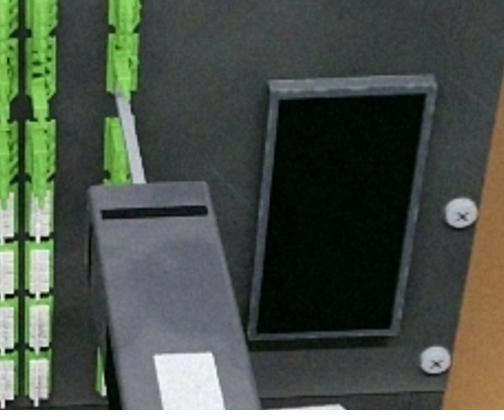

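{"fn": "move", "kwargs": {"target": {"side":"right","x":0.3425,"y":-0.0647,"z":0.9642,"quat_wxyz":[0.49405,-0.47551,-0.50605,0.52351]}, "min_time_s": 0.8}}

{"fn": "move", "kwargs": {"target": {"side":"right","x":0.3425,"y":-0.0667,"z":0.9642,"quat_wxyz":[0.49405,-0.47551,-0.50605,0.52351]}, "min_time_s": 0.8}}

{"fn": "move", "kwargs": {"target": {"side":"right","x":0.3425,"y":-0.0657,"z":0.9632,"quat_wxyz":[0.49405,-0.47551,-0.50605,0.52351]}, "min_time_s": 0.8}}

{"fn": "wait", "kwargs": {"seconds": 1.0, "cameras": ["right_wrist_camera","head_camera"]}}

Scene clock: 127.93 s.
Joint torques (N m): left_arm=[-4.64 -1.63 1.79 -10.53 -0.69 -0.39 -0.18] | right_arm=[-24.46 1.44 -4.1 -9.29 0.95 1.36 -0.69]
External joint torques (N m): left_arm=[1.43 -1 -0.08 0.03 0.29 -0.01 -0.19] | right_arm=[-6.79 -0.06 -1.6 -0.46 0.1 0.18 -0.68]
Wrist force (N): left_arm=[-1.0 -10.0 3.4] | right_arm=[-2.6 15.1 27.2]
Wrist torque (N m): left_arm=[0.96 0.01 0.33] | right_arm=[-1.73 0.08 -0.02]
Wrist force, peak (N): left_arm=[-1.1 -10.8 3.7] | right_arm=[-3.1 16.2 27.6]
move: done
base_odometry: x=+0.129 y=-0.015 heading=-0.116
lidar_m: 1.23 0.98 1.71 2.31 2.38 3.19 4.59 3.38 2.41 2.31 1.81 0.98
base_status: not commanded
joint_positions: torso_squat_rad=+0.350 torso_shift_rad=+0.000 torso_pitch_rad=+0.000 torso_yaw_rad=+0.000 left_shoulder_pitch_rad=+0.243 left_shoulder_roll_rad=+0.308 left_shoulder_yaw_rad=-0.586 left_elbow_rad=-2.048 left_forearm_roll_rad=-1.287 left_wrist_pitch_rad=+0.582 left_hand_roll_rad=-0.190 left_gripper_m=+0.018 right_shoulder_pitch_rad=-0.502 right_shoulder_roll_rad=-0.043 right_shoulder_yaw_rad=+0.632 right_elbow_rad=-0.829 right_forearm_roll_rad=+1.704 right_wrist_pitch_rad=+0.624 right_hand_roll_rad=-0.614 right_gripper_m=+0.047 head_pan_rad=+0.000 head_tilt_rad=+0.700
joint_status: all done
wheel_motors_off: 0
motor_effort: left_wheel=+7(8) right_wheel=+3(4)
chest: x=-0.2282 y=+0.0008 z=+1.2475 quat_wxyz=(+1.000, -0.001, +0.000, +0.000) (m; base frame)
left_hand: x=+0.1797 y=+0.1496 z=+1.0598 quat_wxyz=(+0.498, +0.501, -0.502, -0.499) (m; base frame)
right_hand: x=+0.3419 y=-0.0650 z=+0.9631 quat_wxyz=(+0.494, -0.475, -0.505, +0.524) (m; base frame)
right_hand_status: reached (checked arc, planned for 0.8 s): 1 mm and 0.1 deg off.
pictures: none

Scene clock: 129.07 s.
Joint torques (N m): left_arm=[-4.38 -1.63 1.87 -10.46 -0.7 -0.44 -0.33] | right_arm=[-21.07 -3.94 -6.12 -10.58 0.62 2 0.05]
External joint torques (N m): left_arm=[1.69 -1 -0.01 0.1 0.28 -0.07 -0.35] | right_arm=[-3.42 -5.39 -3.58 -1.74 -0.23 0.82 0.05]
Wrist force (N): left_arm=[-1.1 -10.2 3.6] | right_arm=[-0.2 17.1 23.6]
Wrist torque (N m): left_arm=[0.97 -0.03 0.34] | right_arm=[-1.38 -0.21 -0.09]
Wrist force, peak (N): left_arm=[-1.5 -10.7 3.3] | right_arm=[-3.3 16.3 27.2]
move: done
base_odometry: x=+0.129 y=-0.015 heading=-0.116
lidar_m: 1.23 0.99 1.71 2.32 2.39 3.20 4.58 3.37 2.41 2.31 1.81 0.99
base_status: not commanded
joint_positions: torso_squat_rad=+0.350 torso_shift_rad=+0.000 torso_pitch_rad=+0.000 torso_yaw_rad=+0.000 left_shoulder_pitch_rad=+0.243 left_shoulder_roll_rad=+0.308 left_shoulder_yaw_rad=-0.586 left_elbow_rad=-2.048 left_forearm_roll_rad=-1.287 left_wrist_pitch_rad=+0.582 left_hand_roll_rad=-0.190 left_gripper_m=+0.018 right_shoulder_pitch_rad=-0.499 right_shoulder_roll_rad=-0.047 right_shoulder_yaw_rad=+0.632 right_elbow_rad=-0.835 right_forearm_roll_rad=+1.703 right_wrist_pitch_rad=+0.621 right_hand_roll_rad=-0.614 right_gripper_m=+0.047 head_pan_rad=+0.000 head_tilt_rad=+0.700
joint_status: all done
wheel_motors_off: 0
motor_effort: left_wheel=+7(7) right_wheel=+2(3)
chest: x=-0.2282 y=+0.0008 z=+1.2475 quat_wxyz=(+1.000, -0.001, +0.000, +0.000) (m; base frame)
left_hand: x=+0.1797 y=+0.1496 z=+1.0598 quat_wxyz=(+0.498, +0.501, -0.502, -0.499) (m; base frame)
right_hand: x=+0.3419 y=-0.0660 z=+0.9633 quat_wxyz=(+0.494, -0.475, -0.506, +0.524) (m; base frame)
right_hand_status: reached (checked arc, planned for 0.8 s): 1 mm and 0.1 deg off.
pictures: none

Scene clock: 130.20 s.
Joint torques (N m): left_arm=[-4.22 -1.57 1.69 -10.66 -0.78 -0.37 -0.31] | right_arm=[-19.01 0.72 -4 -9.1 0.62 1.75 -0.2]
External joint torques (N m): left_arm=[1.85 -0.94 -0.19 -0.1 0.2 0 -0.33] | right_arm=[-1.36 -0.74 -1.47 -0.26 -0.23 0.57 -0.19]
Wrist force (N): left_arm=[-1.0 -10.1 3.8] | right_arm=[-0.9 16.3 17.9]
Wrist torque (N m): left_arm=[0.99 -0.01 0.33] | right_arm=[-1.57 -0.21 -0.08]
Wrist force, peak (N): left_arm=[-0.8 -10.6 3.9] | right_arm=[-0.4 17.4 23.8]
move: done
base_odometry: x=+0.129 y=-0.015 heading=-0.116
lidar_m: 1.23 0.98 1.71 2.32 2.38 3.21 4.59 3.37 2.42 2.31 1.80 0.99
base_status: not commanded
joint_positions: torso_squat_rad=+0.350 torso_shift_rad=+0.000 torso_pitch_rad=+0.000 torso_yaw_rad=+0.000 left_shoulder_pitch_rad=+0.243 left_shoulder_roll_rad=+0.308 left_shoulder_yaw_rad=-0.586 left_elbow_rad=-2.048 left_forearm_roll_rad=-1.287 left_wrist_pitch_rad=+0.582 left_hand_roll_rad=-0.190 left_gripper_m=+0.018 right_shoulder_pitch_rad=-0.499 right_shoulder_roll_rad=-0.047 right_shoulder_yaw_rad=+0.632 right_elbow_rad=-0.835 right_forearm_roll_rad=+1.703 right_wrist_pitch_rad=+0.621 right_hand_roll_rad=-0.614 right_gripper_m=+0.047 head_pan_rad=+0.000 head_tilt_rad=+0.700
joint_status: all done
wheel_motors_off: 0
motor_effort: left_wheel=+7(8) right_wheel=+0(4)
chest: x=-0.2282 y=+0.0008 z=+1.2475 quat_wxyz=(+1.000, -0.001, +0.000, +0.000) (m; base frame)
left_hand: x=+0.1797 y=+0.1496 z=+1.0598 quat_wxyz=(+0.498, +0.501, -0.502, -0.499) (m; base frame)
right_hand: x=+0.3417 y=-0.0659 z=+0.9630 quat_wxyz=(+0.494, -0.474, -0.506, +0.524) (m; base frame)
right_hand_status: reached (checked arc, planned for 0.8 s): 1 mm and 0.2 deg off.
pictures: none

Scene clock: 131.20 s.
Joint torques (N m): left_arm=[-4.43 -1.43 1.76 -10.5 -0.71 -0.44 -0.29] | right_arm=[-19 0.57 -3.81 -9 0.48 1.76 -0.28]
External joint torques (N m): left_arm=[1.64 -0.79 -0.12 0.05 0.27 -0.06 -0.3] | right_arm=[-1.36 -0.89 -1.28 -0.16 -0.37 0.59 -0.27]
Wrist force (N): left_arm=[-0.9 -10.4 3.3] | right_arm=[-0.7 16.5 17.9]
Wrist torque (N m): left_arm=[1.01 0.02 0.35] | right_arm=[-1.57 -0.19 -0.09]
Wrist force, peak (N): left_arm=[-0.5 -10.7 3.6] | right_arm=[-0.6 16.2 18.4]
base_odometry: x=+0.129 y=-0.015 heading=-0.116
lidar_m: 1.23 0.99 1.72 2.32 2.39 3.20 4.59 3.38 2.41 2.31 1.81 0.99
base_status: not commanded
joint_positions: torso_squat_rad=+0.350 torso_shift_rad=+0.000 torso_pitch_rad=+0.000 torso_yaw_rad=+0.000 left_shoulder_pitch_rad=+0.243 left_shoulder_roll_rad=+0.308 left_shoulder_yaw_rad=-0.586 left_elbow_rad=-2.048 left_forearm_roll_rad=-1.287 left_wrist_pitch_rad=+0.582 left_hand_roll_rad=-0.190 left_gripper_m=+0.018 right_shoulder_pitch_rad=-0.499 right_shoulder_roll_rad=-0.047 right_shoulder_yaw_rad=+0.632 right_elbow_rad=-0.835 right_forearm_roll_rad=+1.703 right_wrist_pitch_rad=+0.621 right_hand_roll_rad=-0.614 right_gripper_m=+0.047 head_pan_rad=+0.000 head_tilt_rad=+0.700
joint_status: all done
wheel_motors_off: 0
motor_effort: left_wheel=+7(8) right_wheel=+1(4)
chest: x=-0.2282 y=+0.0008 z=+1.2475 quat_wxyz=(+1.000, -0.001, +0.000, +0.000) (m; base frame)
left_hand: x=+0.1797 y=+0.1496 z=+1.0598 quat_wxyz=(+0.498, +0.501, -0.502, -0.499) (m; base frame)
right_hand: x=+0.3417 y=-0.0659 z=+0.9630 quat_wxyz=(+0.494, -0.474, -0.506, +0.524) (m; base frame)
right_hand_status: reached (checked arc, planned for 0.8 s): 1 mm and 0.2 deg off.
wait: 1.00 s; at rest by 0.27 s
pictures: head_camera, right_wrist_camera

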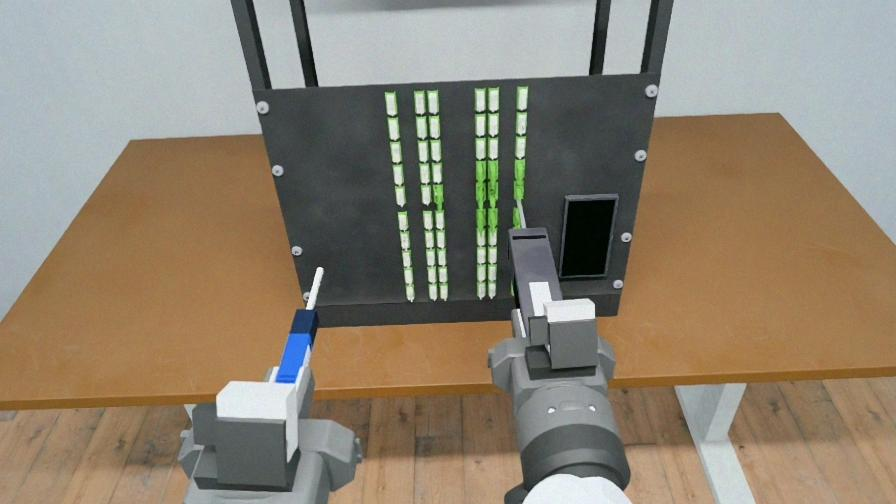

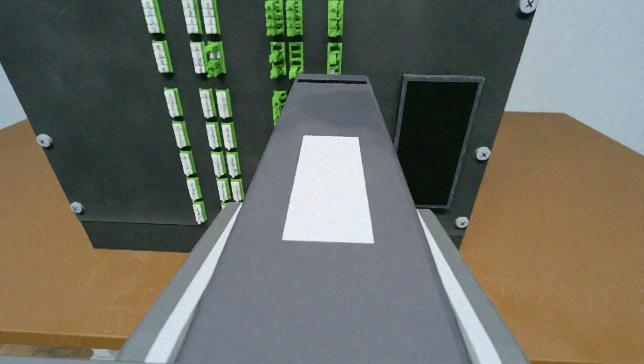

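{"fn": "move", "kwargs": {"target": {"side":"right","x":0.345,"y":-0.0665,"z":0.9640,"quat_wxyz":[0.49405,-0.47551,-0.50605,0.52351]}, "min_time_s": 0.8}}

{"fn": "move", "kwargs": {"target": {"side":"right","x":0.345,"y":-0.0657,"z":0.9630,"quat_wxyz":[0.49405,-0.47551,-0.50605,0.52351]}, "min_time_s": 0.8}}

{"fn": "move", "kwargs": {"target": {"side":"right","x":0.345,"y":-0.0657,"z":0.9650,"quat_wxyz":[0.49405,-0.47551,-0.50605,0.52351]}, "min_time_s": 0.8}}

{"fn": "wait", "kwargs": {"seconds": 1.0, "cameras": ["right_wrist_camera","head_camera"]}}

{"fn": "zoom_image", "kwargs": {"camera": "right_wrist_camera", "region": [305, 40, 365, 85]}}

Scene clock: 133.20 s.
Joint torques (N m): left_arm=[-4.31 -1.56 1.51 -10.58 -0.64 -0.33 -0.28] | right_arm=[-28.19 -2.87 -7.22 -8.96 0.45 2.17 -0.76]
External joint torques (N m): left_arm=[1.76 -0.93 -0.36 -0.02 0.34 0.05 -0.29] | right_arm=[-10.39 -4.23 -4.69 -0.2 -0.39 0.97 -0.76]
Wrist force (N): left_arm=[-0.9 -9.8 4.0] | right_arm=[0.4 14.5 46.0]
Wrist torque (N m): left_arm=[0.93 0.01 0.36] | right_arm=[-1.79 -0.37 -0.03]
Wrist force, peak (N): left_arm=[-0.9 -10.8 4.0] | right_arm=[0.1 15.9 46.3]
move: done
base_odometry: x=+0.129 y=-0.015 heading=-0.116
lidar_m: 1.23 0.98 1.73 2.31 2.39 3.20 4.58 3.38 2.41 2.30 1.81 0.99
base_status: not commanded
joint_positions: torso_squat_rad=+0.350 torso_shift_rad=-0.001 torso_pitch_rad=-0.001 torso_yaw_rad=+0.000 left_shoulder_pitch_rad=+0.243 left_shoulder_roll_rad=+0.308 left_shoulder_yaw_rad=-0.586 left_elbow_rad=-2.048 left_forearm_roll_rad=-1.287 left_wrist_pitch_rad=+0.582 left_hand_roll_rad=-0.190 left_gripper_m=+0.018 right_shoulder_pitch_rad=-0.511 right_shoulder_roll_rad=-0.044 right_shoulder_yaw_rad=+0.634 right_elbow_rad=-0.814 right_forearm_roll_rad=+1.707 right_wrist_pitch_rad=+0.622 right_hand_roll_rad=-0.627 right_gripper_m=+0.047 head_pan_rad=+0.000 head_tilt_rad=+0.700
joint_status: all done
wheel_motors_off: 0
motor_effort: left_wheel=+7(8) right_wheel=+1(4)
chest: x=-0.2285 y=+0.0008 z=+1.2475 quat_wxyz=(+1.000, -0.001, +0.000, +0.000) (m; base frame)
left_hand: x=+0.1795 y=+0.1496 z=+1.0599 quat_wxyz=(+0.498, +0.501, -0.503, -0.499) (m; base frame)
right_hand: x=+0.3436 y=-0.0661 z=+0.9626 quat_wxyz=(+0.495, -0.474, -0.505, +0.524) (m; base frame)
right_hand_status: reached (checked arc, planned for 0.8 s): 2 mm and 0.2 deg off.
pictures: none

Scene clock: 134.33 s.
Joint torques (N m): left_arm=[-4.38 -1.49 1.93 -10.51 -0.66 -0.26 -0.15] | right_arm=[-28.28 -2.03 -6.68 -8.81 0.39 1.2 -0.69]
External joint torques (N m): left_arm=[1.7 -0.86 0.05 0.04 0.32 0.11 -0.17] | right_arm=[-10.42 -3.39 -4.18 -0.1 -0.45 -0.02 -0.69]
Wrist force (N): left_arm=[-1.0 -9.9 3.6] | right_arm=[-2.1 12.8 48.6]
Wrist torque (N m): left_arm=[0.95 -0.01 0.35] | right_arm=[-1.75 -0.09 0.04]
Wrist force, peak (N): left_arm=[-1.1 -10.6 3.5] | right_arm=[-1.0 13.6 50.3]
move: done
base_odometry: x=+0.129 y=-0.015 heading=-0.116
lidar_m: 1.23 0.98 1.71 2.32 2.37 3.19 4.58 3.38 2.42 2.31 1.81 1.00
base_status: not commanded
joint_positions: torso_squat_rad=+0.350 torso_shift_rad=-0.001 torso_pitch_rad=-0.001 torso_yaw_rad=+0.000 left_shoulder_pitch_rad=+0.243 left_shoulder_roll_rad=+0.308 left_shoulder_yaw_rad=-0.586 left_elbow_rad=-2.048 left_forearm_roll_rad=-1.287 left_wrist_pitch_rad=+0.582 left_hand_roll_rad=-0.190 left_gripper_m=+0.018 right_shoulder_pitch_rad=-0.518 right_shoulder_roll_rad=-0.041 right_shoulder_yaw_rad=+0.638 right_elbow_rad=-0.799 right_forearm_roll_rad=+1.712 right_wrist_pitch_rad=+0.627 right_hand_roll_rad=-0.640 right_gripper_m=+0.047 head_pan_rad=+0.000 head_tilt_rad=+0.700
joint_status: all done
wheel_motors_off: 0
motor_effort: left_wheel=+8(8) right_wheel=+1(4)
chest: x=-0.2286 y=+0.0008 z=+1.2475 quat_wxyz=(+1.000, -0.001, +0.000, +0.000) (m; base frame)
left_hand: x=+0.1794 y=+0.1496 z=+1.0600 quat_wxyz=(+0.498, +0.501, -0.503, -0.499) (m; base frame)
right_hand: x=+0.3439 y=-0.0655 z=+0.9616 quat_wxyz=(+0.495, -0.475, -0.505, +0.524) (m; base frame)
right_hand_status: reached (checked arc, planned for 0.8 s): 2 mm and 0.2 deg off.
pictures: none

Scene clock: 135.47 s.
Joint torques (N m): left_arm=[-4.48 -1.36 1.99 -10.51 -0.69 -0.37 -0.26] | right_arm=[-25.98 -3.72 -7.58 -11.47 0.78 1.18 0.08]
External joint torques (N m): left_arm=[1.6 -0.72 0.11 0.05 0.29 0 -0.27] | right_arm=[-8.14 -5.11 -5.07 -2.7 -0.06 -0.01 0.09]
Wrist force (N): left_arm=[-1.1 -10.5 3.2] | right_arm=[-2.9 16.8 40.8]
Wrist torque (N m): left_arm=[0.99 -0.02 0.35] | right_arm=[-1.73 0.06 -0.19]
Wrist force, peak (N): left_arm=[-1.0 -10.6 3.8] | right_arm=[-2.9 13.4 49.2]
move: done
base_odometry: x=+0.129 y=-0.015 heading=-0.116
lidar_m: 1.23 0.98 1.71 2.31 2.38 3.21 4.59 3.38 2.41 2.30 1.80 0.99
base_status: not commanded
joint_positions: torso_squat_rad=+0.350 torso_shift_rad=-0.001 torso_pitch_rad=-0.001 torso_yaw_rad=+0.000 left_shoulder_pitch_rad=+0.243 left_shoulder_roll_rad=+0.308 left_shoulder_yaw_rad=-0.586 left_elbow_rad=-2.048 left_forearm_roll_rad=-1.287 left_wrist_pitch_rad=+0.582 left_hand_roll_rad=-0.190 left_gripper_m=+0.018 right_shoulder_pitch_rad=-0.513 right_shoulder_roll_rad=-0.042 right_shoulder_yaw_rad=+0.633 right_elbow_rad=-0.813 right_forearm_roll_rad=+1.706 right_wrist_pitch_rad=+0.623 right_hand_roll_rad=-0.626 right_gripper_m=+0.047 head_pan_rad=+0.000 head_tilt_rad=+0.700
joint_status: all done
wheel_motors_off: 0
motor_effort: left_wheel=+8(8) right_wheel=+3(5)
chest: x=-0.2286 y=+0.0008 z=+1.2475 quat_wxyz=(+1.000, -0.001, +0.000, +0.000) (m; base frame)
left_hand: x=+0.1794 y=+0.1496 z=+1.0600 quat_wxyz=(+0.498, +0.501, -0.503, -0.499) (m; base frame)
right_hand: x=+0.3440 y=-0.0652 z=+0.9634 quat_wxyz=(+0.494, -0.475, -0.506, +0.524) (m; base frame)
right_hand_status: reached (checked arc, planned for 0.8 s): 2 mm and 0.1 deg off.
pictures: none

Scene clock: 136.47 s.
Joint torques (N m): left_arm=[-4.32 -1.58 2.02 -10.49 -0.82 -0.41 -0.24] | right_arm=[-26.5 -3.88 -7.56 -11.49 0.72 1.2 0.14]
External joint torques (N m): left_arm=[1.76 -0.95 0.14 0.07 0.16 -0.04 -0.26] | right_arm=[-8.66 -5.27 -5.05 -2.71 -0.12 0 0.15]
Wrist force (N): left_arm=[-1.0 -10.2 3.3] | right_arm=[-3.0 17.6 40.8]
Wrist torque (N m): left_arm=[0.94 0.00 0.36] | right_arm=[-1.75 0.08 -0.18]
Wrist force, peak (N): left_arm=[-1.5 -10.7 3.7] | right_arm=[-3.0 17.8 40.9]
base_odometry: x=+0.129 y=-0.015 heading=-0.116
lidar_m: 1.23 0.98 1.71 2.31 2.38 3.20 4.59 3.37 2.41 2.31 1.80 1.00
base_status: not commanded
joint_positions: torso_squat_rad=+0.350 torso_shift_rad=-0.001 torso_pitch_rad=-0.001 torso_yaw_rad=+0.000 left_shoulder_pitch_rad=+0.243 left_shoulder_roll_rad=+0.308 left_shoulder_yaw_rad=-0.586 left_elbow_rad=-2.048 left_forearm_roll_rad=-1.287 left_wrist_pitch_rad=+0.582 left_hand_roll_rad=-0.190 left_gripper_m=+0.018 right_shoulder_pitch_rad=-0.513 right_shoulder_roll_rad=-0.042 right_shoulder_yaw_rad=+0.633 right_elbow_rad=-0.813 right_forearm_roll_rad=+1.706 right_wrist_pitch_rad=+0.623 right_hand_roll_rad=-0.626 right_gripper_m=+0.047 head_pan_rad=+0.000 head_tilt_rad=+0.700
joint_status: all done
wheel_motors_off: 0
motor_effort: left_wheel=+8(8) right_wheel=+4(5)
chest: x=-0.2286 y=+0.0008 z=+1.2475 quat_wxyz=(+1.000, -0.001, +0.000, +0.000) (m; base frame)
left_hand: x=+0.1794 y=+0.1496 z=+1.0600 quat_wxyz=(+0.498, +0.501, -0.503, -0.499) (m; base frame)
right_hand: x=+0.3440 y=-0.0652 z=+0.9634 quat_wxyz=(+0.494, -0.475, -0.506, +0.524) (m; base frame)
right_hand_status: reached (checked arc, planned for 0.8 s): 2 mm and 0.1 deg off.
wait: 1.00 s; at rest by 0.27 s
pictures: head_camera, right_wrist_camera

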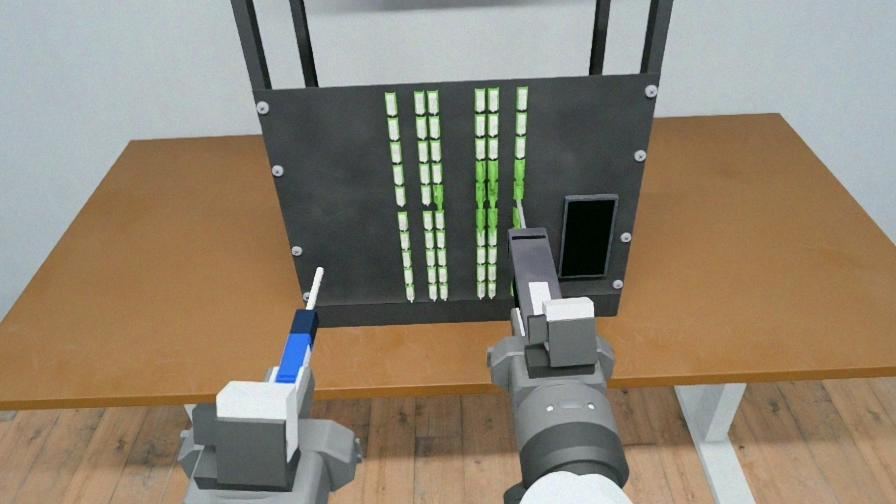

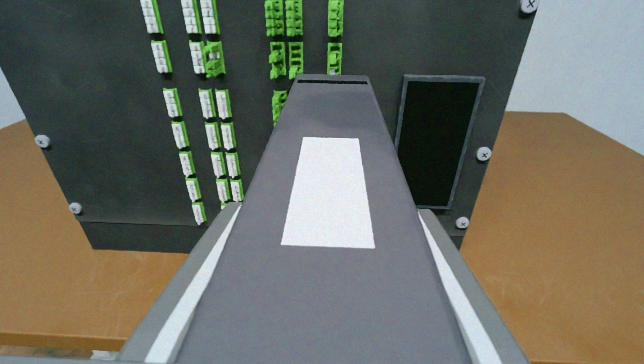

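Scaled by 8.400 from the camera's 644x364 image, which has a finer 920x520 frame.

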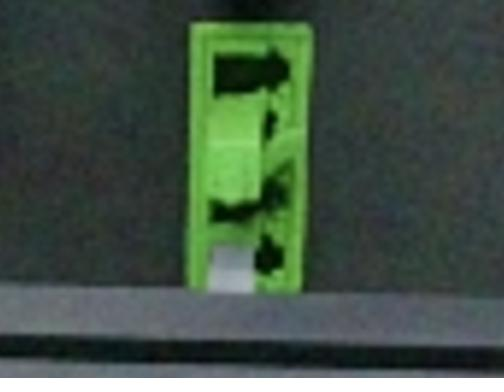

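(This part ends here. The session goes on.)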